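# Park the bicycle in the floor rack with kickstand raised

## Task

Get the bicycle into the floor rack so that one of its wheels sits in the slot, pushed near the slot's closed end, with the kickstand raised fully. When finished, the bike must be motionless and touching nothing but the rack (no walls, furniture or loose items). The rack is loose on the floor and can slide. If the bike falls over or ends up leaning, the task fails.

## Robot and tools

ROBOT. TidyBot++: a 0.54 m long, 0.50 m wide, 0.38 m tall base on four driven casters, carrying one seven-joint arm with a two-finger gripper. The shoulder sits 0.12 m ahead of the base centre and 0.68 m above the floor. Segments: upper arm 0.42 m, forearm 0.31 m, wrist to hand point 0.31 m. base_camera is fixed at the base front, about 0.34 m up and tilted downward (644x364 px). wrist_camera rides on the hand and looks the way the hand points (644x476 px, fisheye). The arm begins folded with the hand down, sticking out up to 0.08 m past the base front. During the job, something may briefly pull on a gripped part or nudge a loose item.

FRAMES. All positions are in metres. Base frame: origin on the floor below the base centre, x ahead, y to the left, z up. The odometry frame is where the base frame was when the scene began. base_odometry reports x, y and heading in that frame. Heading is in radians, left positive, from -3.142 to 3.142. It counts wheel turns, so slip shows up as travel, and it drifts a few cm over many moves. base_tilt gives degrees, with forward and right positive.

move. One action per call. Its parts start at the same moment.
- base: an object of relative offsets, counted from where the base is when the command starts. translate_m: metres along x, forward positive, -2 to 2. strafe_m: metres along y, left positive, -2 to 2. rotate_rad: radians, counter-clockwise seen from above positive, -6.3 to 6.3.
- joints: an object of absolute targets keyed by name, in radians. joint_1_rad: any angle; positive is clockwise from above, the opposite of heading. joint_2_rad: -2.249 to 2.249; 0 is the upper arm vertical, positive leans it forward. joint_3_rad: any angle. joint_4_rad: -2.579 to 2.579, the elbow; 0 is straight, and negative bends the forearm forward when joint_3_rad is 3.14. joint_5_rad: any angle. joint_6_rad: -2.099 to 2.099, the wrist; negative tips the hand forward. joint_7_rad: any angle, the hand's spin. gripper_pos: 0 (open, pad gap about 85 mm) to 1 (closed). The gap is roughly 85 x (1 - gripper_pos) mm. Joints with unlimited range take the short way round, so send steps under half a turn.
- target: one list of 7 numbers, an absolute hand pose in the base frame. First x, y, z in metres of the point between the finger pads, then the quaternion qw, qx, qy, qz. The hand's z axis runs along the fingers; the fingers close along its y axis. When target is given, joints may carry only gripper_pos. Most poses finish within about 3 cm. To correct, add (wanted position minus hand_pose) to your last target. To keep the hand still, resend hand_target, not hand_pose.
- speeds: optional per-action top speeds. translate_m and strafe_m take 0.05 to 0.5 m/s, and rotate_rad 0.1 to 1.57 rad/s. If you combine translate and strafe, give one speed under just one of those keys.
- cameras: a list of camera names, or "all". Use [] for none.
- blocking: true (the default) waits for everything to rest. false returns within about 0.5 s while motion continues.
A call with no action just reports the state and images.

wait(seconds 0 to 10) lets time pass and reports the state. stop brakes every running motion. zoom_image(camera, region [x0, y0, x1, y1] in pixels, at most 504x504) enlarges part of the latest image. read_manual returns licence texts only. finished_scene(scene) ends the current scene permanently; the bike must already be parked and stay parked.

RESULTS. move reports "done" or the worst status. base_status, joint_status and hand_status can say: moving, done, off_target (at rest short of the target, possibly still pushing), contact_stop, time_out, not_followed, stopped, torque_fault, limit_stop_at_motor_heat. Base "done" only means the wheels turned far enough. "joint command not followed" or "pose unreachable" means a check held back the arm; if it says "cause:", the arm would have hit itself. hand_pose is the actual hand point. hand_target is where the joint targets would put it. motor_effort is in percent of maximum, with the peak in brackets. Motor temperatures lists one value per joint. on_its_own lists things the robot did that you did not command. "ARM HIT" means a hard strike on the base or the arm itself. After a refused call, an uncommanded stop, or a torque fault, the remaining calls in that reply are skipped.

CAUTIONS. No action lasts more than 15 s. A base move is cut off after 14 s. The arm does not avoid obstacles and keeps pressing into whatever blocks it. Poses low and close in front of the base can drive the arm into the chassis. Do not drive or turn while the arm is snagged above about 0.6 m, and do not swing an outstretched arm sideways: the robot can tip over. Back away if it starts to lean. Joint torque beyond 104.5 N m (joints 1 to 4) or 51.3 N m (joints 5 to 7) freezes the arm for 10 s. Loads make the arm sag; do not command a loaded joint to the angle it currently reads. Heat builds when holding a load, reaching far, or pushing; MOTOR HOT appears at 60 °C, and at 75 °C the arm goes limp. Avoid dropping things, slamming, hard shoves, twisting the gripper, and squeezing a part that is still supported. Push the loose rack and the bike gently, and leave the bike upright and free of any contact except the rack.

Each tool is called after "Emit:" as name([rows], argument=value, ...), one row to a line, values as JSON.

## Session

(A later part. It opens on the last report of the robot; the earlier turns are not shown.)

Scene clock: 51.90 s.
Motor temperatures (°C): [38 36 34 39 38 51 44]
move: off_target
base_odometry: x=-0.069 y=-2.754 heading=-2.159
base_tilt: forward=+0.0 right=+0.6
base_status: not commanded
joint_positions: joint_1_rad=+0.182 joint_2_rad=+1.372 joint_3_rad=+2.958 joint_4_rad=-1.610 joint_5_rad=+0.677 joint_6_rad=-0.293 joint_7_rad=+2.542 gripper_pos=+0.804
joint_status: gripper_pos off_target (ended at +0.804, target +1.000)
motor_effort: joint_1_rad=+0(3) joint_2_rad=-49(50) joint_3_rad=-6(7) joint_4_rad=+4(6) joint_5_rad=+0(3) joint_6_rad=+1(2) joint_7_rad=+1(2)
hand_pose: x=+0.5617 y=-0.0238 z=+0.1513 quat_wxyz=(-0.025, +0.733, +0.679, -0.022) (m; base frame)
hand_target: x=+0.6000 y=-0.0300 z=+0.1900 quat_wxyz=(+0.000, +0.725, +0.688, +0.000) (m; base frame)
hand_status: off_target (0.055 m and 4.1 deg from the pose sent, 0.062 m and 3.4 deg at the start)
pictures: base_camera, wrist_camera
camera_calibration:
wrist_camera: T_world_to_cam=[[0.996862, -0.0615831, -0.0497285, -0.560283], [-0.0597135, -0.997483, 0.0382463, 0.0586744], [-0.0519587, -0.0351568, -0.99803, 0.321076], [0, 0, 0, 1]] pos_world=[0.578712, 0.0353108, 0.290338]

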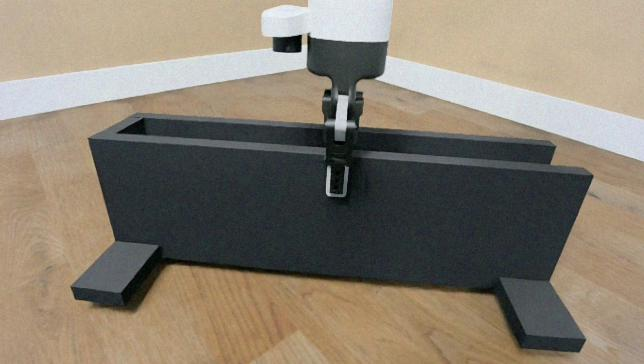

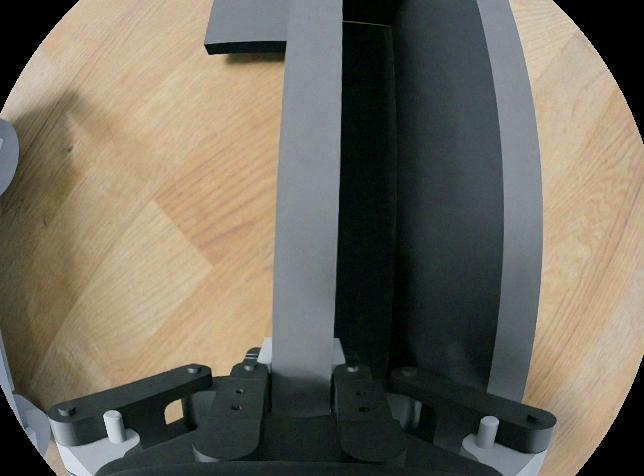

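Emit:
move(target=[0.640, -0.03, 0.235, 0, 0.7254, 0.6884, 0], cameras=["wrist_camera","base_camera"])

Scene clock: 53.27 s.
Motor temperatures (°C): [38 36 34 39 38 51 44]
move: off_target
base_odometry: x=-0.069 y=-2.754 heading=-2.159
base_tilt: forward=+0.0 right=+0.6
base_status: not commanded
joint_positions: joint_1_rad=+0.197 joint_2_rad=+1.294 joint_3_rad=+2.903 joint_4_rad=-1.522 joint_5_rad=+0.623 joint_6_rad=-0.450 joint_7_rad=+2.663 gripper_pos=+0.804
joint_status: not commanded
motor_effort: joint_1_rad=+0(1) joint_2_rad=-53(54) joint_3_rad=-7(7) joint_4_rad=+8(8) joint_5_rad=-1(2) joint_6_rad=+1(2) joint_7_rad=+1(1)
hand_pose: x=+0.6131 y=-0.0313 z=+0.1997 quat_wxyz=(-0.007, +0.716, +0.698, -0.023) (m; base frame)
hand_target: x=+0.6400 y=-0.0300 z=+0.2350 quat_wxyz=(+0.000, +0.725, +0.688, +0.000) (m; base frame)
hand_status: off_target (0.044 m and 3.1 deg from the pose sent, 0.115 m and 4.1 deg at the start)
pictures: base_camera, wrist_camera
camera_calibration:
wrist_camera: T_world_to_cam=[[0.999668, -0.010083, -0.0237007, -0.614946], [-0.00855827, -0.99794, 0.0635777, 0.0159731], [-0.0242929, -0.0633538, -0.997695, 0.353887], [0, 0, 0, 1]] pos_world=[0.623475, 0.0321597, 0.337482]

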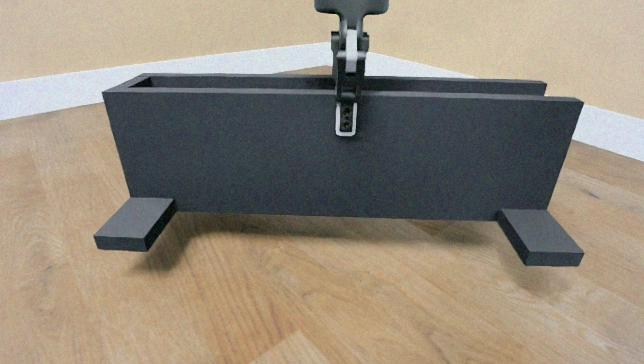

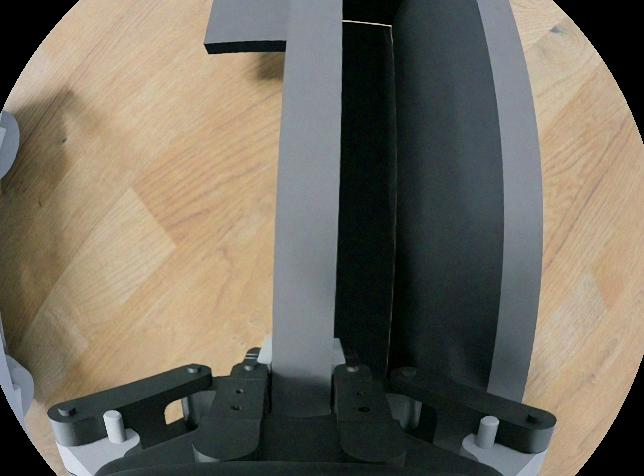

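Emit:
move(base={"translate_m": -0.33, "strafe_m": -1.03, "rotate_rad": 0.70}, speeds={"translate_m": 0.35, "rotate_rad": 0.5}, cameras=["base_camera"])

Scene clock: 57.60 s.
Motor temperatures (°C): [38 37 34 39 38 51 44]
move: done
base_odometry: x=-0.742 y=-1.908 heading=-1.459
base_tilt: forward=+0.0 right=+0.6
base_status: done
joint_positions: joint_1_rad=+0.215 joint_2_rad=+1.294 joint_3_rad=+2.885 joint_4_rad=-1.522 joint_5_rad=+0.623 joint_6_rad=-0.459 joint_7_rad=+2.667 gripper_pos=+0.804
joint_status: not commanded
motor_effort: joint_1_rad=+0(6) joint_2_rad=-52(54) joint_3_rad=-7(9) joint_4_rad=+7(10) joint_5_rad=-2(3) joint_6_rad=+1(3) joint_7_rad=+1(1)
hand_pose: x=+0.6113 y=-0.0308 z=+0.2012 quat_wxyz=(-0.013, +0.719, +0.695, -0.020) (m; base frame)
hand_target: x=+0.6400 y=-0.0300 z=+0.2350 quat_wxyz=(+0.000, +0.725, +0.688, +0.000) (m; base frame)
hand_status: not commanded
pictures: base_camera

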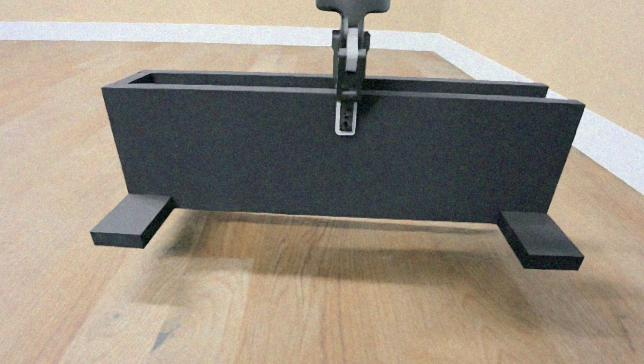

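Emit:
move(target=[0.685, -0.03, 0.25, 0, 0.7254, 0.6884, 0], cameras=["base_camera"])

Scene clock: 59.17 s.
Motor temperatures (°C): [38 37 34 39 38 51 44]
move: off_target
base_odometry: x=-0.742 y=-1.908 heading=-1.459
base_tilt: forward=+0.0 right=+0.6
base_status: not commanded
joint_positions: joint_1_rad=+0.215 joint_2_rad=+1.296 joint_3_rad=+2.885 joint_4_rad=-1.356 joint_5_rad=+0.530 joint_6_rad=-0.585 joint_7_rad=+2.774 gripper_pos=+0.804
joint_status: not commanded
motor_effort: joint_1_rad=+0(1) joint_2_rad=-56(57) joint_3_rad=-7(8) joint_4_rad=+12(12) joint_5_rad=-1(3) joint_6_rad=+1(2) joint_7_rad=+1(1)
hand_pose: x=+0.6648 y=-0.0503 z=+0.2204 quat_wxyz=(+0.004, +0.725, +0.688, -0.020) (m; base frame)
hand_target: x=+0.6850 y=-0.0300 z=+0.2500 quat_wxyz=(+0.000, +0.725, +0.688, +0.000) (m; base frame)
hand_status: off_target (0.041 m and 2.3 deg from the pose sent, 0.088 m and 2.9 deg at the start)
pictures: base_camera

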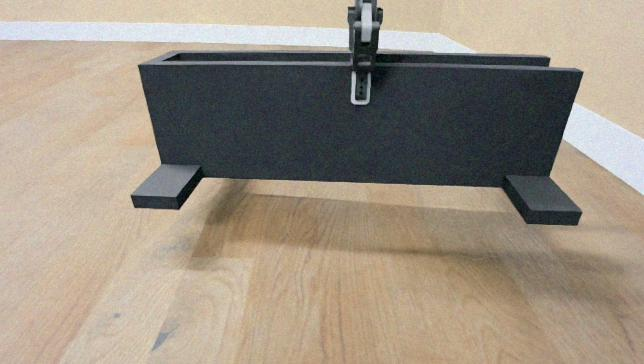

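Emit:
move(joints={"joint_7_rad": 4.3}, cameras=["base_camera"])

Scene clock: 61.30 s.
Motor temperatures (°C): [38 37 34 39 38 51 44]
move: done
base_odometry: x=-0.742 y=-1.908 heading=-1.459
base_tilt: forward=+0.0 right=+0.6
base_status: not commanded
joint_positions: joint_1_rad=+0.214 joint_2_rad=+1.296 joint_3_rad=+2.885 joint_4_rad=-1.355 joint_5_rad=+0.526 joint_6_rad=-0.585 joint_7_rad=+4.256 gripper_pos=+0.804
joint_status: all done
motor_effort: joint_1_rad=+0(2) joint_2_rad=-55(57) joint_3_rad=-7(8) joint_4_rad=+10(12) joint_5_rad=-2(4) joint_6_rad=-1(2) joint_7_rad=+1(2)
hand_pose: x=+0.6647 y=-0.0493 z=+0.2204 quat_wxyz=(-0.011, +0.072, +0.997, -0.016) (m; base frame)
hand_target: x=+0.6850 y=-0.0300 z=+0.2500 quat_wxyz=(+0.000, +0.071, +0.997, +0.000) (m; base frame)
hand_status: not commanded
pictures: base_camera

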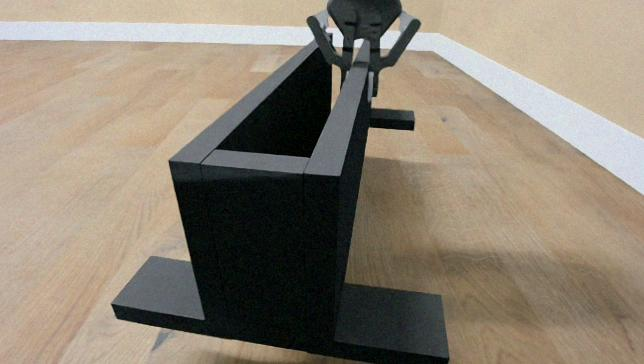

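Emit:
move(joints={"joint_7_rad": 5.9}, base={"translate_m": -0.949, "strafe_m": 0.329}, speeds={"translate_m": 0.35})

Scene clock: 65.43 s.
Motor temperatures (°C): [38 37 34 39 38 51 44]
move: done
base_odometry: x=-0.522 y=-0.928 heading=-1.458
base_tilt: forward=+0.0 right=+0.6
base_status: done
joint_positions: joint_1_rad=+0.214 joint_2_rad=+1.296 joint_3_rad=+2.884 joint_4_rad=-1.348 joint_5_rad=+0.519 joint_6_rad=-0.585 joint_7_rad=+5.856 gripper_pos=+0.804
joint_status: all done
motor_effort: joint_1_rad=+0(2) joint_2_rad=-55(57) joint_3_rad=-6(8) joint_4_rad=+10(12) joint_5_rad=-1(3) joint_6_rad=-2(3) joint_7_rad=+1(2)
hand_pose: x=+0.6685 y=-0.0488 z=+0.2214 quat_wxyz=(-0.016, -0.663, +0.749, -0.004) (m; base frame)
hand_target: x=+0.6850 y=-0.0300 z=+0.2500 quat_wxyz=(+0.000, -0.666, +0.746, +0.000) (m; base frame)
hand_status: not commanded
pictures: base_camera, wrist_camera
camera_calibration:
wrist_camera: T_world_to_cam=[[-0.993699, 0.107008, 0.0333375, 0.655717], [0.107445, 0.994143, 0.0116156, 0.0287742], [-0.0318992, 0.0151243, -0.999377, 0.385014], [0, 0, 0, 1]] pos_world=[0.660776, -0.104596, 0.36258]

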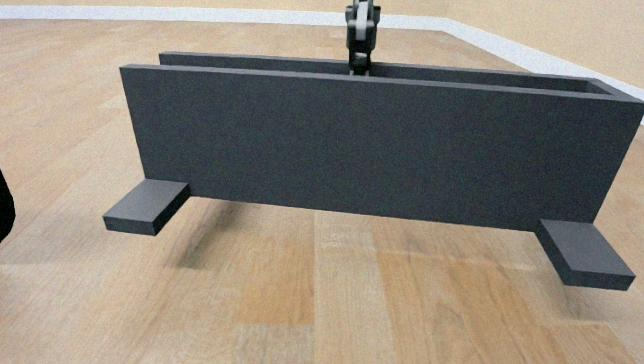

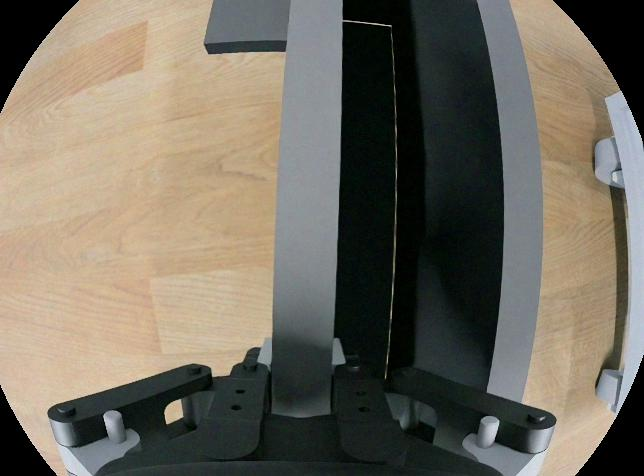

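Emit:
move(joints={"joint_7_rad": 6.0}, cameras=[])

Scene clock: 66.27 s.
Motor temperatures (°C): [38 38 34 39 38 51 44]
move: done
base_odometry: x=-0.522 y=-0.928 heading=-1.458
base_tilt: forward=+0.0 right=+0.6
base_status: not commanded
joint_positions: joint_1_rad=+0.214 joint_2_rad=+1.296 joint_3_rad=+2.884 joint_4_rad=-1.348 joint_5_rad=+0.516 joint_6_rad=-0.585 joint_7_rad=+5.970 gripper_pos=+0.804
joint_status: all done
motor_effort: joint_1_rad=+0(1) joint_2_rad=-55(56) joint_3_rad=-5(6) joint_4_rad=+10(11) joint_5_rad=-2(3) joint_6_rad=-2(2) joint_7_rad=+1(2)
hand_pose: x=+0.6684 y=-0.0483 z=+0.2213 quat_wxyz=(-0.016, -0.704, +0.710, -0.003) (m; base frame)
hand_target: x=+0.6850 y=-0.0300 z=+0.2500 quat_wxyz=(+0.000, -0.703, +0.712, +0.000) (m; base frame)
hand_status: not commanded
pictures: none
No camera images: "cameras" was empty.

Emit:
move(target=[0.675, -0.03, 0.19, 0, -0.703, 0.712, 0], cameras=["base_camera"])

Emit:
move(target=[0.665, -0.03, 0.145, 0, -0.703, 0.712, 0], cameras=["base_camera"])

Scene clock: 68.50 s.
Motor temperatures (°C): [38 38 34 39 38 51 44]
move: off_target
base_odometry: x=-0.522 y=-0.928 heading=-1.458
base_tilt: forward=+0.0 right=+0.6
base_status: not commanded
joint_positions: joint_1_rad=-0.078 joint_2_rad=+1.378 joint_3_rad=+3.399 joint_4_rad=-1.338 joint_5_rad=-0.485 joint_6_rad=-0.574 joint_7_rad=+6.675 gripper_pos=+0.804
joint_status: not commanded
motor_effort: joint_1_rad=+0(1) joint_2_rad=-54(55) joint_3_rad=+4(6) joint_4_rad=+8(10) joint_5_rad=+0(2) joint_6_rad=-3(4) joint_7_rad=+1(1)
hand_pose: x=+0.6381 y=-0.0337 z=+0.1724 quat_wxyz=(-0.030, -0.700, +0.713, +0.031) (m; base frame)
hand_target: x=+0.6750 y=-0.0300 z=+0.1900 quat_wxyz=(+0.000, -0.703, +0.712, +0.000) (m; base frame)
hand_status: off_target (0.041 m and 4.9 deg from the pose sent, 0.037 m and 1.9 deg at the start)
pictures: base_camera

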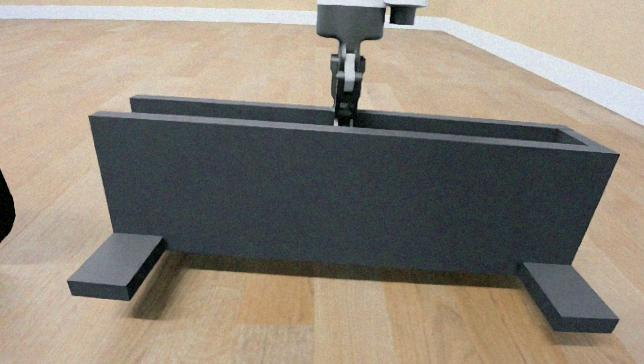

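Scene clock: 69.83 s.
Motor temperatures (°C): [38 38 34 39 38 51 44]
move: off_target
base_odometry: x=-0.522 y=-0.928 heading=-1.458
base_tilt: forward=+0.0 right=+0.6
base_status: not commanded
joint_positions: joint_1_rad=-0.079 joint_2_rad=+1.452 joint_3_rad=+3.401 joint_4_rad=-1.304 joint_5_rad=-0.524 joint_6_rad=-0.516 joint_7_rad=+6.708 gripper_pos=+0.804
joint_status: not commanded
motor_effort: joint_1_rad=+1(2) joint_2_rad=-46(54) joint_3_rad=+4(5) joint_4_rad=+7(10) joint_5_rad=-1(2) joint_6_rad=+0(3) joint_7_rad=+1(1)
hand_pose: x=+0.6389 y=-0.0376 z=+0.1368 quat_wxyz=(-0.027, -0.703, +0.710, +0.019) (m; base frame)
hand_target: x=+0.6650 y=-0.0300 z=+0.1450 quat_wxyz=(+0.000, -0.703, +0.712, +0.000) (m; base frame)
hand_status: off_target (0.028 m and 3.7 deg from the pose sent, 0.039 m and 4.9 deg at the start)
pictures: base_camera

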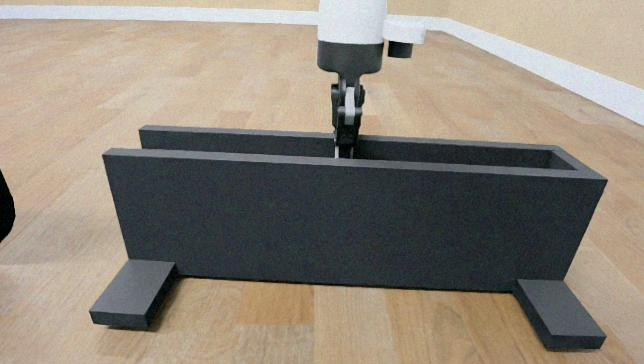

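Emit:
move(target=[0.690, -0.03, 0.13, 0, -0.703, 0.712, 0], cameras=["base_camera"])

Emit:
move(joints={"gripper_pos": 0.5}, cameras=["base_camera"])

Emit:
move(target=[0.67, -0.03, 0.26, 0, -0.703, 0.712, 0], cameras=["base_camera"])

Scene clock: 71.10 s.
Motor temperatures (°C): [38 38 34 39 38 51 44]
move: done
base_odometry: x=-0.522 y=-0.928 heading=-1.458
base_tilt: forward=+0.0 right=+0.6
base_status: not commanded
joint_positions: joint_1_rad=-0.080 joint_2_rad=+1.489 joint_3_rad=+3.407 joint_4_rad=-1.180 joint_5_rad=-0.524 joint_6_rad=-0.531 joint_7_rad=+6.699 gripper_pos=+0.804
joint_status: not commanded
motor_effort: joint_1_rad=-1(2) joint_2_rad=-48(50) joint_3_rad=+1(3) joint_4_rad=+10(12) joint_5_rad=-3(4) joint_6_rad=+2(3) joint_7_rad=+1(2)
hand_pose: x=+0.6867 y=-0.0329 z=+0.1316 quat_wxyz=(-0.001, -0.711, +0.703, -0.004) (m; base frame)
hand_target: x=+0.6900 y=-0.0300 z=+0.1300 quat_wxyz=(+0.000, -0.703, +0.712, +0.000) (m; base frame)
hand_status: done (0.005 m and 1.5 deg from the pose sent, 0.052 m and 3.7 deg at the start)
pictures: base_camera

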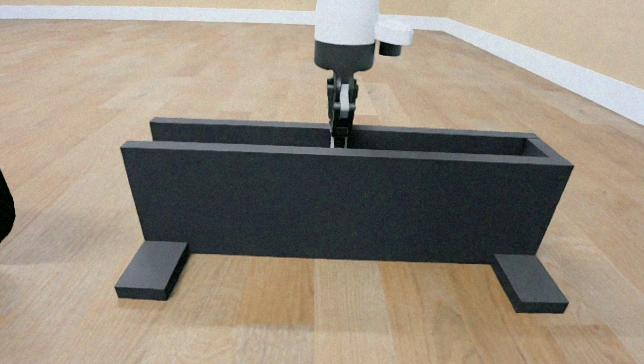

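Scene clock: 71.93 s.
Motor temperatures (°C): [38 38 34 39 38 51 44]
move: done
base_odometry: x=-0.522 y=-0.928 heading=-1.458
base_tilt: forward=+0.0 right=+0.6
base_status: not commanded
joint_positions: joint_1_rad=-0.080 joint_2_rad=+1.490 joint_3_rad=+3.407 joint_4_rad=-1.163 joint_5_rad=-0.524 joint_6_rad=-0.531 joint_7_rad=+6.699 gripper_pos=+0.500
joint_status: all done
motor_effort: joint_1_rad=+0(1) joint_2_rad=-46(49) joint_3_rad=+3(4) joint_4_rad=+8(10) joint_5_rad=-2(4) joint_6_rad=+0(2) joint_7_rad=+0(1)
hand_pose: x=+0.6962 y=-0.0317 z=+0.1336 quat_wxyz=(+0.005, -0.713, +0.701, -0.010) (m; base frame)
hand_target: x=+0.6900 y=-0.0300 z=+0.1300 quat_wxyz=(+0.000, -0.703, +0.712, +0.000) (m; base frame)
hand_status: not commanded
pictures: base_camera

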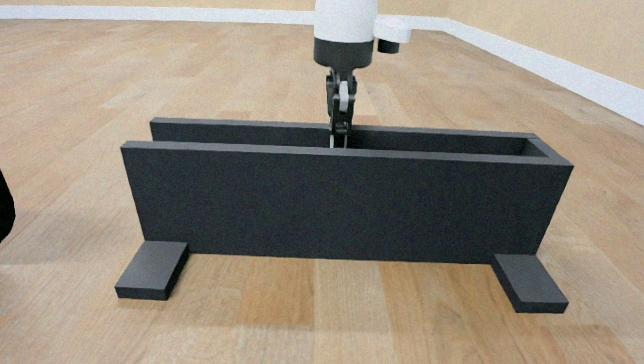

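Scene clock: 73.53 s.
Motor temperatures (°C): [38 38 34 39 38 51 44]
move: off_target
base_odometry: x=-0.522 y=-0.928 heading=-1.458
base_tilt: forward=+0.0 right=+0.6
base_status: not commanded
joint_positions: joint_1_rad=-0.097 joint_2_rad=+1.205 joint_3_rad=+3.435 joint_4_rad=-1.412 joint_5_rad=-0.524 joint_6_rad=-0.555 joint_7_rad=+6.699 gripper_pos=+0.500
joint_status: not commanded
motor_effort: joint_1_rad=+0(1) joint_2_rad=-44(48) joint_3_rad=+3(4) joint_4_rad=+8(9) joint_5_rad=-1(2) joint_6_rad=+0(1) joint_7_rad=+1(1)
hand_pose: x=+0.6860 y=-0.0376 z=+0.2579 quat_wxyz=(+0.014, -0.693, +0.721, -0.018) (m; base frame)
hand_target: x=+0.6700 y=-0.0300 z=+0.2600 quat_wxyz=(+0.000, -0.703, +0.712, +0.000) (m; base frame)
hand_status: off_target (0.018 m and 3.0 deg from the pose sent, 0.129 m and 2.1 deg at the start)
pictures: base_camera

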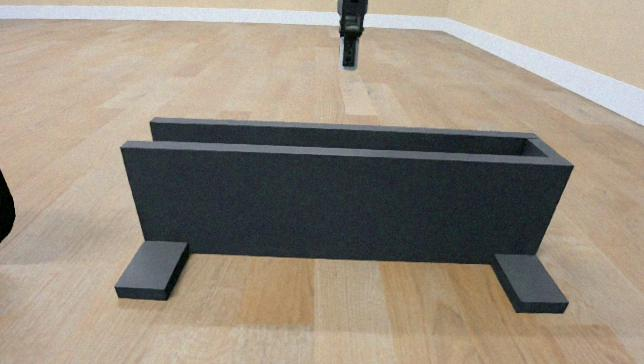

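Emit:
move(base={"translate_m": -0.35, "strafe_m": 0.45}, joints={"joint_1_rad":0,"joint_2_rad": -0.5, "joint_3_rad":3.14,"joint_4_rad": -1.7, "joint_5_rad":0,"joint_6_rad": -1.45,"joint_7_rad":7.85, "gripper_pos":0})

Scene clock: 77.03 s.
Motor temperatures (°C): [38 38 34 39 38 51 44]
move: done
base_odometry: x=-0.114 y=-0.529 heading=-1.458
base_tilt: forward=+0.0 right=+0.6
base_status: done
joint_positions: joint_1_rad=-0.020 joint_2_rad=-0.484 joint_3_rad=+3.158 joint_4_rad=-1.686 joint_5_rad=-0.071 joint_6_rad=-1.401 joint_7_rad=+7.804 gripper_pos=+0.000
joint_status: all done
motor_effort: joint_1_rad=+0(4) joint_2_rad=+0(48) joint_3_rad=+1(3) joint_4_rad=+18(20) joint_5_rad=-3(4) joint_6_rad=+4(5) joint_7_rad=+0(2)
hand_pose: x=+0.3758 y=+0.0228 z=+0.9015 quat_wxyz=(+0.046, -0.963, +0.019, -0.265) (m; base frame)
hand_target: x=+0.3572 y=+0.0018 z=+0.8905 quat_wxyz=(+0.000, -0.970, +0.001, -0.243) (m; base frame)
hand_status: not commanded
pictures: base_camera, wrist_camera
camera_calibration:
wrist_camera: T_world_to_cam=[[-0.00741833, -0.997085, -0.0759421, 0.0875793], [-0.8794, 0.0426574, -0.474168, 0.811602], [0.476025, 0.0632659, -0.877153, 0.752193], [0, 0, 0, 1]] pos_world=[0.356309, 0.00511496, 1.05128]

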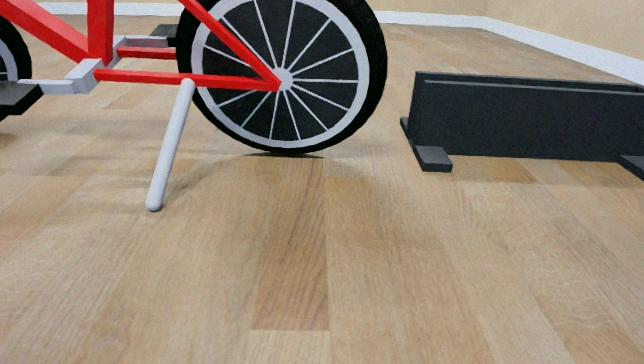

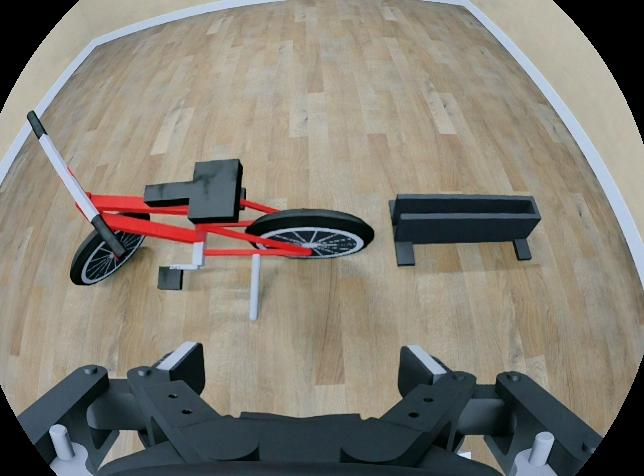

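Emit:
zoom_image(camera="wrist_camera", region=[230, 150, 560, 340])

Emit:
zoom_image(camera="wrist_camera", region=[10, 90, 280, 340])

Scaled by 1.527.

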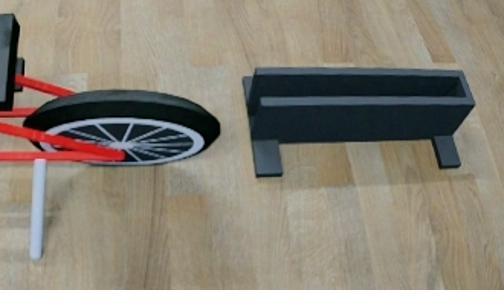

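Scaled by 1.867.

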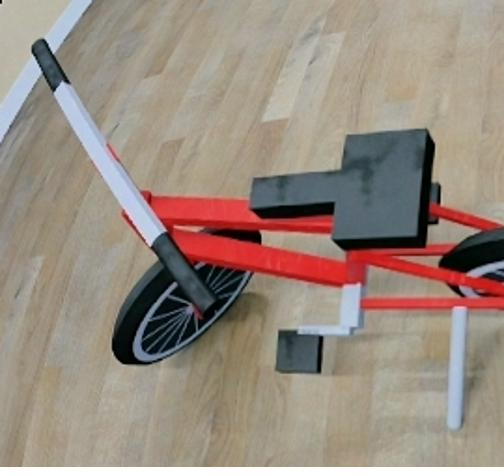

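Emit:
move(base={"translate_m": 0.215, "strafe_m": 0.382}, target=[0.56, 0.0, 0.74, 0, 0.7071, -0.7071, 0])

Scene clock: 80.97 s.
Motor temperatures (°C): [38 38 34 39 38 51 44]
move: off_target
base_odometry: x=+0.290 y=-0.700 heading=-1.457
base_tilt: forward=+0.0 right=+0.6
base_status: done
joint_positions: joint_1_rad=-0.175 joint_2_rad=+0.299 joint_3_rad=+3.399 joint_4_rad=-1.381 joint_5_rad=-0.068 joint_6_rad=-1.430 joint_7_rad=+6.411 gripper_pos=+0.000
joint_status: not commanded
motor_effort: joint_1_rad=+0(1) joint_2_rad=-27(30) joint_3_rad=+1(2) joint_4_rad=+17(19) joint_5_rad=-1(3) joint_6_rad=+0(5) joint_7_rad=+1(1)
hand_pose: x=+0.5686 y=-0.0048 z=+0.7407 quat_wxyz=(+0.010, -0.724, +0.689, -0.018) (m; base frame)
hand_target: x=+0.5600 y=+0.0000 z=+0.7400 quat_wxyz=(+0.000, -0.707, +0.707, +0.000) (m; base frame)
hand_status: off_target (0.010 m and 3.7 deg from the pose sent, 0.246 m and 92.1 deg at the start)
pictures: base_camera, wrist_camera
camera_calibration:
wrist_camera: T_world_to_cam=[[-0.997629, -0.0651374, -0.0222169, 0.576909], [-0.0657508, 0.99744, 0.0280965, 0.0760311], [0.0203299, 0.0294906, -0.999358, 0.870532], [0, 0, 0, 1]] pos_world=[0.562842, -0.0639307, 0.880655]

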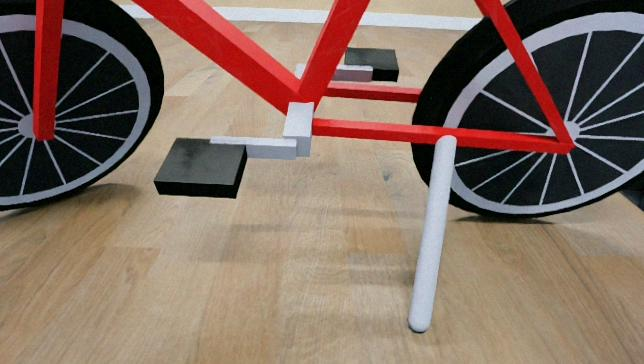

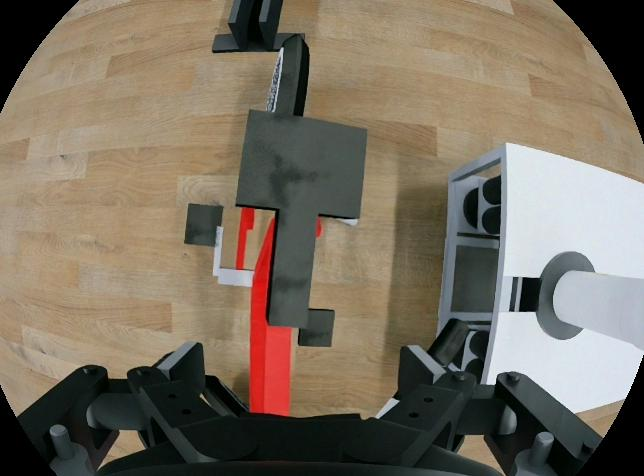

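Emit:
move(target=[0.565, -0.03, 0.62, -0.0538, 0.6865, -0.7234, 0.051])

Scene clock: 83.93 s.
Motor temperatures (°C): [38 38 34 39 38 51 44]
move: off_target
base_odometry: x=+0.290 y=-0.700 heading=-1.457
base_tilt: forward=+0.0 right=+0.6
base_status: not commanded
joint_positions: joint_1_rad=-0.175 joint_2_rad=+0.299 joint_3_rad=+3.469 joint_4_rad=-1.775 joint_5_rad=-0.087 joint_6_rad=-0.962 joint_7_rad=+6.413 gripper_pos=+0.000
joint_status: not commanded
motor_effort: joint_1_rad=+0(1) joint_2_rad=-26(27) joint_3_rad=+1(2) joint_4_rad=+15(17) joint_5_rad=-1(2) joint_6_rad=+1(1) joint_7_rad=+0(1)
hand_pose: x=+0.5545 y=-0.0416 z=+0.6268 quat_wxyz=(+0.029, -0.688, +0.723, -0.055) (m; base frame)
hand_target: x=+0.5650 y=-0.0300 z=+0.6200 quat_wxyz=(+0.054, -0.686, +0.723, -0.051) (m; base frame)
hand_status: off_target (0.017 m and 2.9 deg from the pose sent, 0.123 m and 8.6 deg at the start)
pictures: base_camera, wrist_camera
camera_calibration:
wrist_camera: T_world_to_cam=[[-0.994361, 0.0323494, -0.100993, 0.609525], [0.0319397, 0.999474, 0.0056717, 0.0749208], [0.101123, 0.00241403, -0.994871, 0.70936], [0, 0, 0, 1]] pos_world=[0.531962, -0.0963116, 0.766855]

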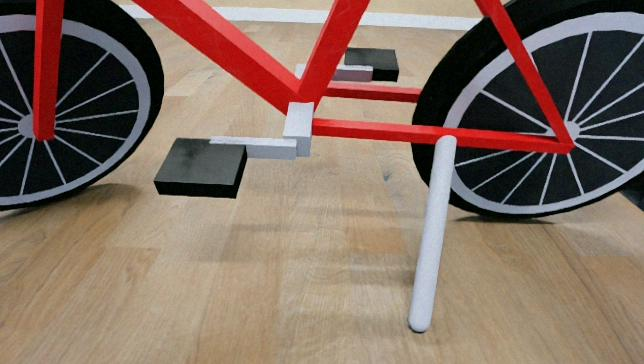

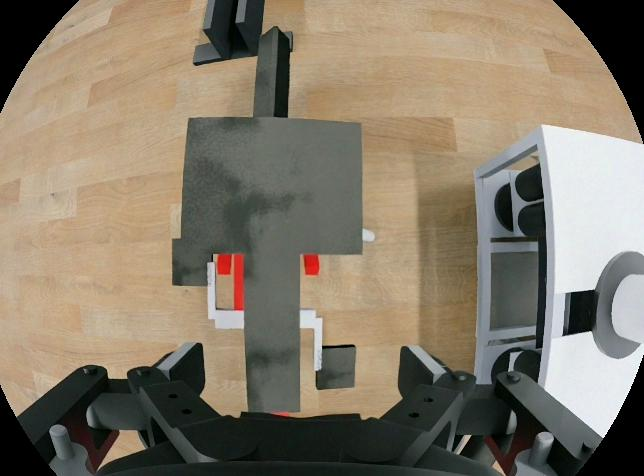

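Emit:
move(target=[0.603, -0.025, 0.54, -0.0538, 0.6865, -0.7234, 0.051], cameras=["wrist_camera"])

Scene clock: 85.33 s.
Motor temperatures (°C): [38 38 34 39 38 51 44]
move: off_target
base_odometry: x=+0.290 y=-0.700 heading=-1.457
base_tilt: forward=+0.0 right=+0.6
base_status: not commanded
joint_positions: joint_1_rad=-0.204 joint_2_rad=+0.500 joint_3_rad=+3.531 joint_4_rad=-1.785 joint_5_rad=-0.244 joint_6_rad=-0.791 joint_7_rad=+6.527 gripper_pos=+0.000
joint_status: not commanded
motor_effort: joint_1_rad=+0(1) joint_2_rad=-30(33) joint_3_rad=+3(4) joint_4_rad=+13(16) joint_5_rad=-2(2) joint_6_rad=+1(1) joint_7_rad=+1(1)
hand_pose: x=+0.5909 y=-0.0360 z=+0.5445 quat_wxyz=(+0.031, -0.688, +0.724, -0.046) (m; base frame)
hand_target: x=+0.6030 y=-0.0250 z=+0.5400 quat_wxyz=(+0.054, -0.686, +0.723, -0.051) (m; base frame)
hand_status: off_target (0.017 m and 2.7 deg from the pose sent, 0.101 m and 2.9 deg at the start)
pictures: wrist_camera
camera_calibration:
wrist_camera: T_world_to_cam=[[-0.995183, 0.0356894, -0.0913127, 0.632628], [0.0339833, 0.999219, 0.020171, 0.0595103], [0.0919613, 0.0169707, -0.995618, 0.630102], [0, 0, 0, 1]] pos_world=[0.569613, -0.0927352, 0.683908]

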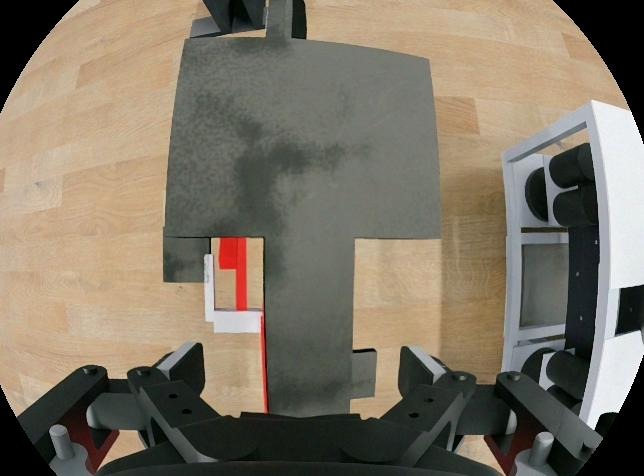

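Emit:
move(target=[0.609, -0.025, 0.495, -0.0538, 0.6865, -0.7234, 0.051], cameras=["wrist_camera"])

Emit:
move(joints={"gripper_pos": 1.0})

Scene clock: 86.57 s.
Motor temperatures (°C): [38 38 34 39 38 51 44]
move: off_target
base_odometry: x=+0.290 y=-0.700 heading=-1.457
base_tilt: forward=+0.0 right=+0.6
base_status: not commanded
joint_positions: joint_1_rad=-0.204 joint_2_rad=+0.589 joint_3_rad=+3.532 joint_4_rad=-1.815 joint_5_rad=-0.339 joint_6_rad=-0.686 joint_7_rad=+6.608 gripper_pos=+0.000
joint_status: not commanded
motor_effort: joint_1_rad=+0(1) joint_2_rad=-32(34) joint_3_rad=+3(3) joint_4_rad=+12(14) joint_5_rad=-1(2) joint_6_rad=+1(1) joint_7_rad=+0(1)
hand_pose: x=+0.5987 y=-0.0308 z=+0.4999 quat_wxyz=(+0.036, -0.691, +0.721, -0.044) (m; base frame)
hand_target: x=+0.6090 y=-0.0250 z=+0.4950 quat_wxyz=(+0.054, -0.686, +0.723, -0.051) (m; base frame)
hand_status: off_target (0.013 m and 2.3 deg from the pose sent, 0.054 m and 2.7 deg at the start)
pictures: wrist_camera
camera_calibration:
wrist_camera: T_world_to_cam=[[-0.995099, 0.0275019, -0.0949788, 0.637617], [0.0247291, 0.999236, 0.0302496, 0.0554338], [0.0957382, 0.0277526, -0.99502, 0.582681], [0, 0, 0, 1]] pos_world=[0.577336, -0.0890981, 0.638663]

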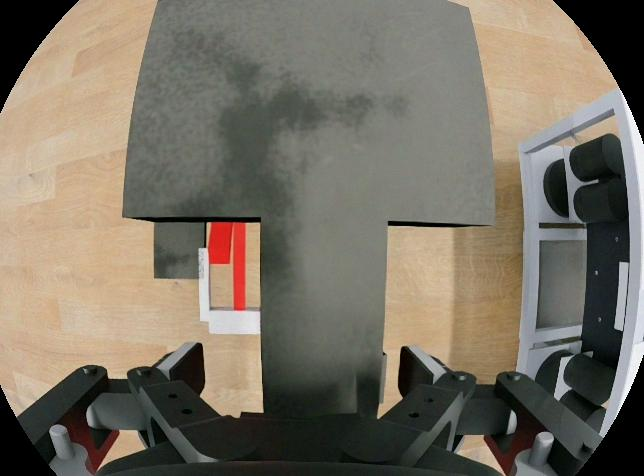

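Scene clock: 87.70 s.
Motor temperatures (°C): [38 38 34 39 38 51 44]
move: off_target
base_odometry: x=+0.290 y=-0.700 heading=-1.457
base_tilt: forward=+0.0 right=+0.6
base_status: not commanded
joint_positions: joint_1_rad=-0.204 joint_2_rad=+0.589 joint_3_rad=+3.546 joint_4_rad=-1.827 joint_5_rad=-0.339 joint_6_rad=-0.662 joint_7_rad=+6.611 gripper_pos=+0.551
joint_status: gripper_pos off_target (ended at +0.551, target +1.000)
motor_effort: joint_1_rad=-2(4) joint_2_rad=-32(35) joint_3_rad=+1(3) joint_4_rad=+14(17) joint_5_rad=-2(3) joint_6_rad=-1(6) joint_7_rad=+0(1)
hand_pose: x=+0.5991 y=-0.0398 z=+0.4985 quat_wxyz=(+0.035, -0.686, +0.724, -0.053) (m; base frame)
hand_target: x=+0.6090 y=-0.0250 z=+0.4950 quat_wxyz=(+0.054, -0.686, +0.723, -0.051) (m; base frame)
hand_status: not commanded
pictures: base_camera, wrist_camera
camera_calibration:
wrist_camera: T_world_to_cam=[[-0.993522, 0.0374633, -0.107284, 0.643759], [0.0359161, 0.999222, 0.0163188, 0.0647057], [0.107812, 0.0123599, -0.994094, 0.573226], [0, 0, 0, 1]] pos_world=[0.575465, -0.0958577, 0.63785]

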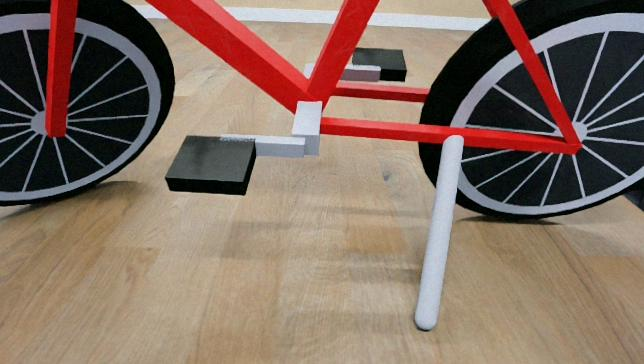

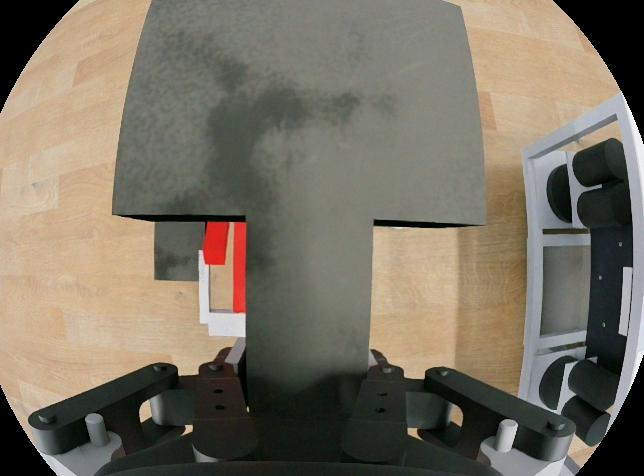

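Emit:
move(target=[0.648, -0.025, 0.498, -0.0269, 0.6875, -0.7243, 0.0255], cameras=["base_camera"])

Emit:
move(target=[0.686, -0.025, 0.500, 0, 0.6884, -0.7254, 0])

Scene clock: 89.03 s.
Motor temperatures (°C): [38 38 34 39 38 51 44]
move: off_target
base_odometry: x=+0.290 y=-0.700 heading=-1.457
base_tilt: forward=+0.0 right=+0.6
base_status: not commanded
joint_positions: joint_1_rad=-0.185 joint_2_rad=+0.670 joint_3_rad=+3.547 joint_4_rad=-1.622 joint_5_rad=-0.339 joint_6_rad=-0.805 joint_7_rad=+6.591 gripper_pos=+0.572
joint_status: not commanded
motor_effort: joint_1_rad=-3(5) joint_2_rad=-36(36) joint_3_rad=+1(2) joint_4_rad=+17(18) joint_5_rad=-2(4) joint_6_rad=+2(3) joint_7_rad=+2(2)
hand_pose: x=+0.6493 y=-0.0389 z=+0.5073 quat_wxyz=(+0.033, -0.690, +0.721, -0.045) (m; base frame)
hand_target: x=+0.6480 y=-0.0250 z=+0.4980 quat_wxyz=(+0.027, -0.688, +0.725, -0.026) (m; base frame)
hand_status: off_target (0.017 m and 2.4 deg from the pose sent, 0.051 m and 3.3 deg at the start)
pictures: base_camera

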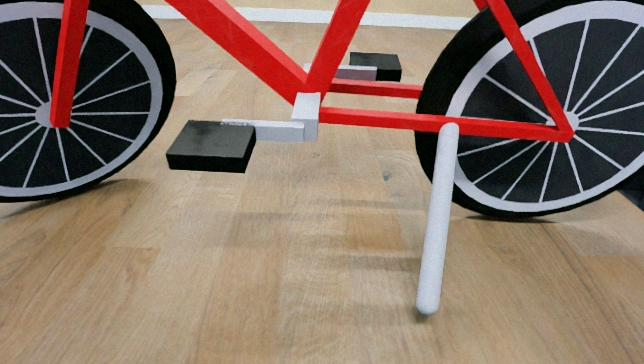

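Scene clock: 90.33 s.
Motor temperatures (°C): [38 38 34 39 38 51 44]
move: off_target
base_odometry: x=+0.290 y=-0.700 heading=-1.457
base_tilt: forward=+0.0 right=+0.6
base_status: not commanded
joint_positions: joint_1_rad=-0.151 joint_2_rad=+0.780 joint_3_rad=+3.537 joint_4_rad=-1.367 joint_5_rad=-0.331 joint_6_rad=-1.017 joint_7_rad=+6.547 gripper_pos=+0.572
joint_status: not commanded
motor_effort: joint_1_rad=-3(4) joint_2_rad=-40(40) joint_3_rad=+1(1) joint_4_rad=+17(18) joint_5_rad=-6(7) joint_6_rad=+4(4) joint_7_rad=+0(2)
hand_pose: x=+0.6897 y=-0.0341 z=+0.5119 quat_wxyz=(+0.015, -0.693, +0.721, -0.014) (m; base frame)
hand_target: x=+0.6860 y=-0.0250 z=+0.5000 quat_wxyz=(+0.000, -0.688, +0.725, +0.000) (m; base frame)
hand_status: off_target (0.015 m and 2.5 deg from the pose sent, 0.040 m and 6.4 deg at the start)
pictures: base_camera, wrist_camera
camera_calibration:
wrist_camera: T_world_to_cam=[[-0.999395, 0.0252791, -0.0238989, 0.695956], [0.0242297, 0.998772, 0.0432237, 0.0498106], [0.0249622, 0.0426185, -0.99878, 0.637202], [0, 0, 0, 1]] pos_world=[0.678422, -0.0944991, 0.650904]

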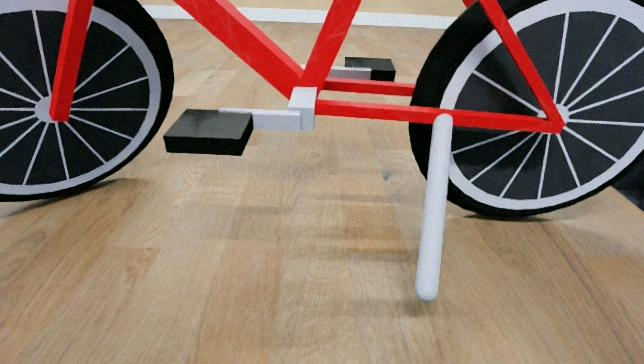

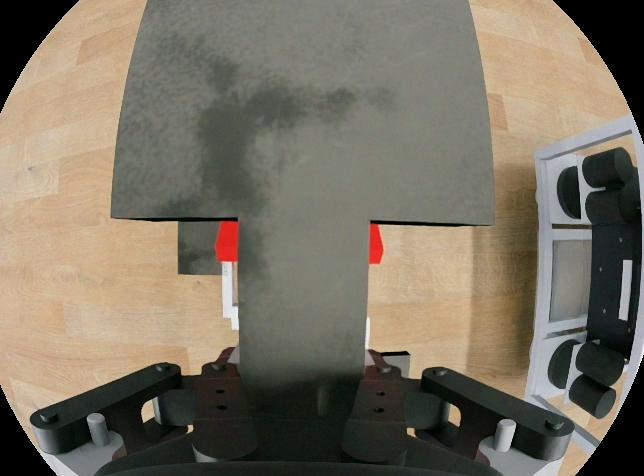

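Emit:
move(target=[0.686, 0.10, 0.500, 0, 0.6884, -0.7254, 0], cameras=["base_camera"])

Emit:
move(target=[0.686, 0.22, 0.500, 0, 0.6884, -0.7254, 0], cameras=["base_camera"])

Scene clock: 92.93 s.
Motor temperatures (°C): [38 38 34 39 38 51 44]
move: off_target
base_odometry: x=+0.290 y=-0.700 heading=-1.457
base_tilt: forward=+0.0 right=+0.6
base_status: not commanded
joint_positions: joint_1_rad=-0.342 joint_2_rad=+0.799 joint_3_rad=+3.516 joint_4_rad=-1.317 joint_5_rad=-0.238 joint_6_rad=-1.088 joint_7_rad=+6.418 gripper_pos=+0.573
joint_status: not commanded
motor_effort: joint_1_rad=-3(11) joint_2_rad=-40(41) joint_3_rad=+0(6) joint_4_rad=+15(17) joint_5_rad=-15(21) joint_6_rad=+3(10) joint_7_rad=-14(19)
hand_pose: x=+0.6796 y=+0.0656 z=+0.5130 quat_wxyz=(-0.024, -0.739, +0.673, -0.015) (m; base frame)
hand_target: x=+0.6860 y=+0.1000 z=+0.5000 quat_wxyz=(+0.000, -0.688, +0.725, +0.000) (m; base frame)
hand_status: off_target (0.037 m and 8.9 deg from the pose sent, 0.135 m and 2.5 deg at the start)
pictures: base_camera

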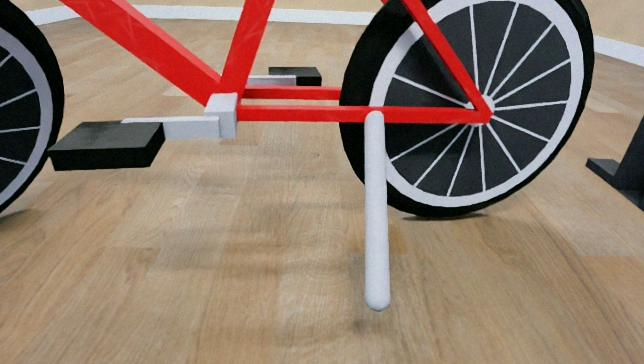

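Scene clock: 94.80 s.
Motor temperatures (°C): [38 38 34 39 38 51 44]
move: off_target
base_odometry: x=+0.290 y=-0.700 heading=-1.457
base_tilt: forward=+0.0 right=+0.6
base_status: not commanded
joint_positions: joint_1_rad=-0.515 joint_2_rad=+0.866 joint_3_rad=+3.503 joint_4_rad=-1.191 joint_5_rad=-0.163 joint_6_rad=-1.216 joint_7_rad=+6.311 gripper_pos=+0.573
joint_status: not commanded
motor_effort: joint_1_rad=-3(14) joint_2_rad=-42(42) joint_3_rad=-1(6) joint_4_rad=+20(21) joint_5_rad=-29(30) joint_6_rad=+15(18) joint_7_rad=-28(31)
hand_pose: x=+0.6648 y=+0.1572 z=+0.5108 quat_wxyz=(-0.072, -0.780, +0.621, -0.021) (m; base frame)
hand_target: x=+0.6860 y=+0.2200 z=+0.5000 quat_wxyz=(+0.000, -0.688, +0.725, +0.000) (m; base frame)
hand_status: off_target (0.067 m and 18.1 deg from the pose sent, 0.155 m and 8.9 deg at the start)
pictures: base_camera

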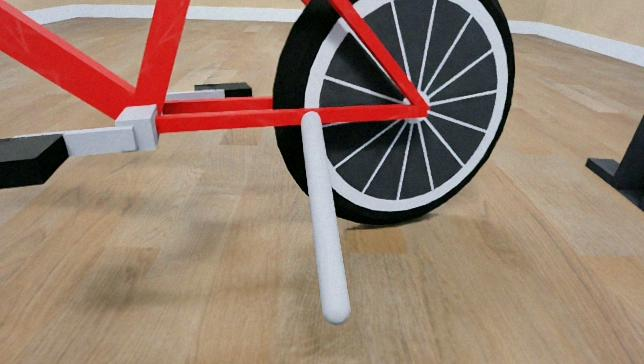

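Emit:
move(target=[0.70, 0.21, 0.500, 0, 0.5736, -0.8192, 0])

Scene clock: 96.87 s.
Motor temperatures (°C): [38 39 34 39 38 51 45]
move: off_target
base_odometry: x=+0.290 y=-0.700 heading=-1.457
base_tilt: forward=+0.0 right=+0.6
base_status: not commanded
joint_positions: joint_1_rad=-0.608 joint_2_rad=+0.914 joint_3_rad=+3.466 joint_4_rad=-1.058 joint_5_rad=-0.355 joint_6_rad=-1.147 joint_7_rad=+5.860 gripper_pos=+0.573
joint_status: not commanded
motor_effort: joint_1_rad=+15(21) joint_2_rad=-45(50) joint_3_rad=+13(18) joint_4_rad=+8(21) joint_5_rad=+2(36) joint_6_rad=-6(17) joint_7_rad=-10(49)
hand_pose: x=+0.6859 y=+0.3095 z=+0.5143 quat_wxyz=(+0.044, -0.652, +0.756, +0.022) (m; base frame)
hand_target: x=+0.7000 y=+0.2100 z=+0.5000 quat_wxyz=(+0.000, -0.574, +0.819, +0.000) (m; base frame)
hand_status: off_target (0.101 m and 12.9 deg from the pose sent, 0.064 m and 34.0 deg at the start)
pictures: base_camera, wrist_camera
camera_calibration:
wrist_camera: T_world_to_cam=[[-0.991348, 0.131047, -0.00749113, 0.636816], [0.128839, 0.98238, 0.135388, -0.407416], [0.0251014, 0.133252, -0.990764, 0.592844], [0, 0, 0, 1]] pos_world=[0.668916, 0.237787, 0.647299]

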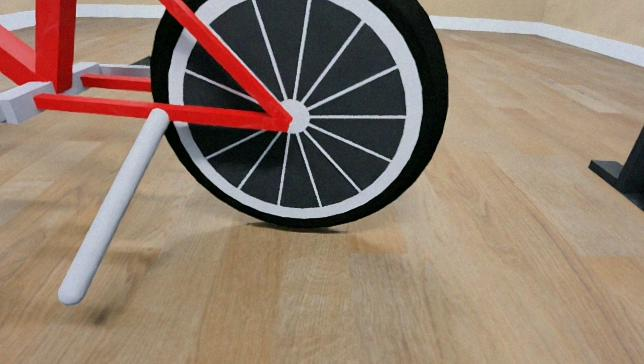

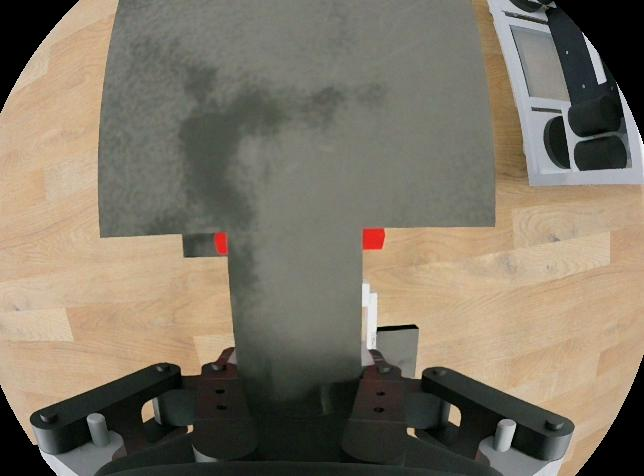

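Emit:
move(base={"strafe_m": -0.15}, speeds={"strafe_m": 0.1})

Scene clock: 99.20 s.
Motor temperatures (°C): [38 39 34 39 38 51 45]
move: done
base_odometry: x=+0.141 y=-0.717 heading=-1.457
base_tilt: forward=+0.0 right=+0.6
base_status: done
joint_positions: joint_1_rad=-0.643 joint_2_rad=+0.913 joint_3_rad=+3.442 joint_4_rad=-1.056 joint_5_rad=-0.355 joint_6_rad=-1.151 joint_7_rad=+5.874 gripper_pos=+0.573
joint_status: not commanded
motor_effort: joint_1_rad=+22(28) joint_2_rad=-44(48) joint_3_rad=+18(22) joint_4_rad=+8(9) joint_5_rad=+3(7) joint_6_rad=-2(8) joint_7_rad=-12(15)
hand_pose: x=+0.6675 y=+0.3395 z=+0.5143 quat_wxyz=(+0.043, -0.675, +0.735, +0.033) (m; base frame)
hand_target: x=+0.7000 y=+0.2100 z=+0.5000 quat_wxyz=(+0.000, -0.574, +0.819, +0.000) (m; base frame)
hand_status: not commanded
pictures: base_camera, wrist_camera
camera_calibration:
wrist_camera: T_world_to_cam=[[-0.997645, 0.0683832, 0.00539999, 0.633464], [0.0684244, 0.986492, 0.148835, -0.402538], [0.00485078, 0.148854, -0.988847, 0.596521], [0, 0, 0, 1]] pos_world=[0.656621, 0.264987, 0.646359]

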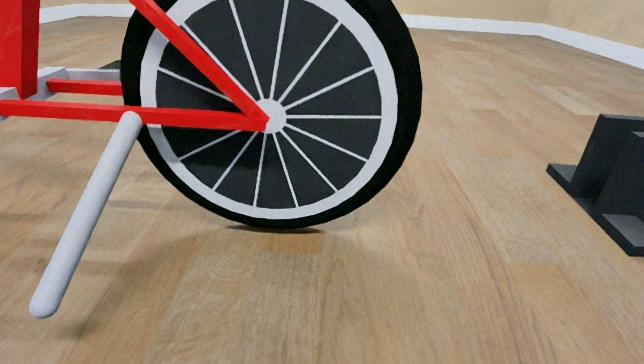

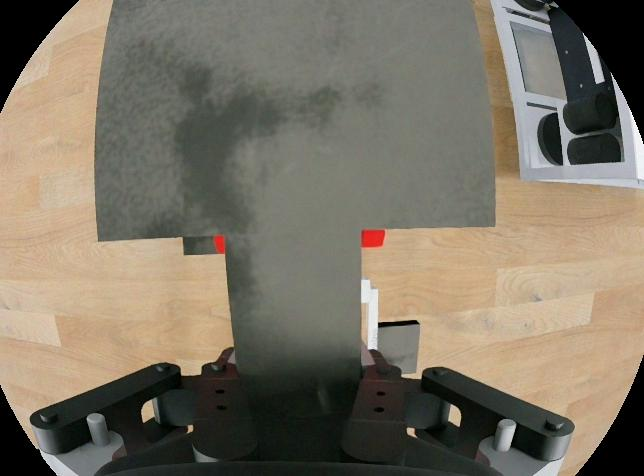

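Emit:
zoom_image(camera="base_camera", region=[480, 90, 644, 270])

Scaled by 2.800.

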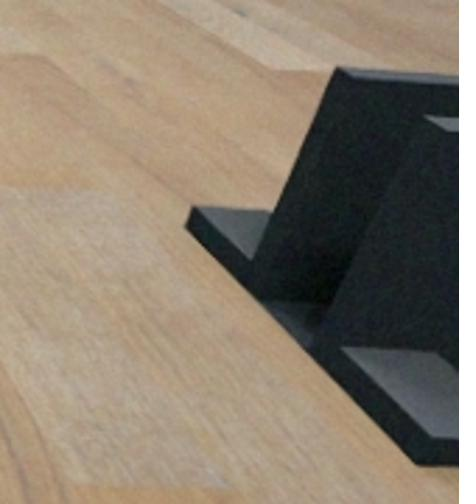

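Emit:
move(base={"translate_m": 0.08}, speeds={"translate_m": 0.1}, cameras=["base_camera"])

Scene clock: 101.13 s.
Motor temperatures (°C): [38 39 34 39 38 51 45]
move: done
base_odometry: x=+0.150 y=-0.797 heading=-1.457
base_tilt: forward=+0.0 right=+0.6
base_status: done
joint_positions: joint_1_rad=-0.633 joint_2_rad=+0.908 joint_3_rad=+3.442 joint_4_rad=-1.072 joint_5_rad=-0.381 joint_6_rad=-1.205 joint_7_rad=+5.863 gripper_pos=+0.573
joint_status: not commanded
motor_effort: joint_1_rad=+19(23) joint_2_rad=-42(46) joint_3_rad=+20(21) joint_4_rad=+11(13) joint_5_rad=+10(16) joint_6_rad=+9(11) joint_7_rad=-9(13)
hand_pose: x=+0.6480 y=+0.3321 z=+0.5133 quat_wxyz=(+0.018, -0.664, +0.746, +0.056) (m; base frame)
hand_target: x=+0.7000 y=+0.2100 z=+0.5000 quat_wxyz=(+0.000, -0.574, +0.819, +0.000) (m; base frame)
hand_status: not commanded
pictures: base_camera

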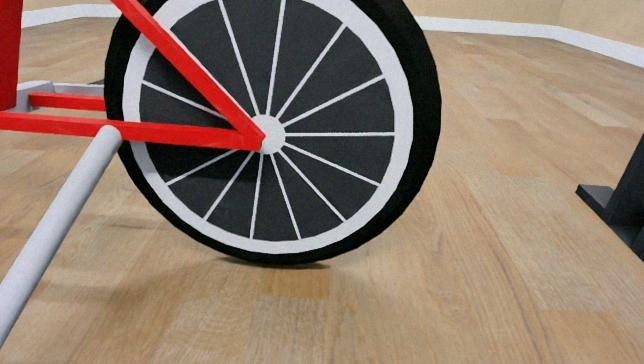

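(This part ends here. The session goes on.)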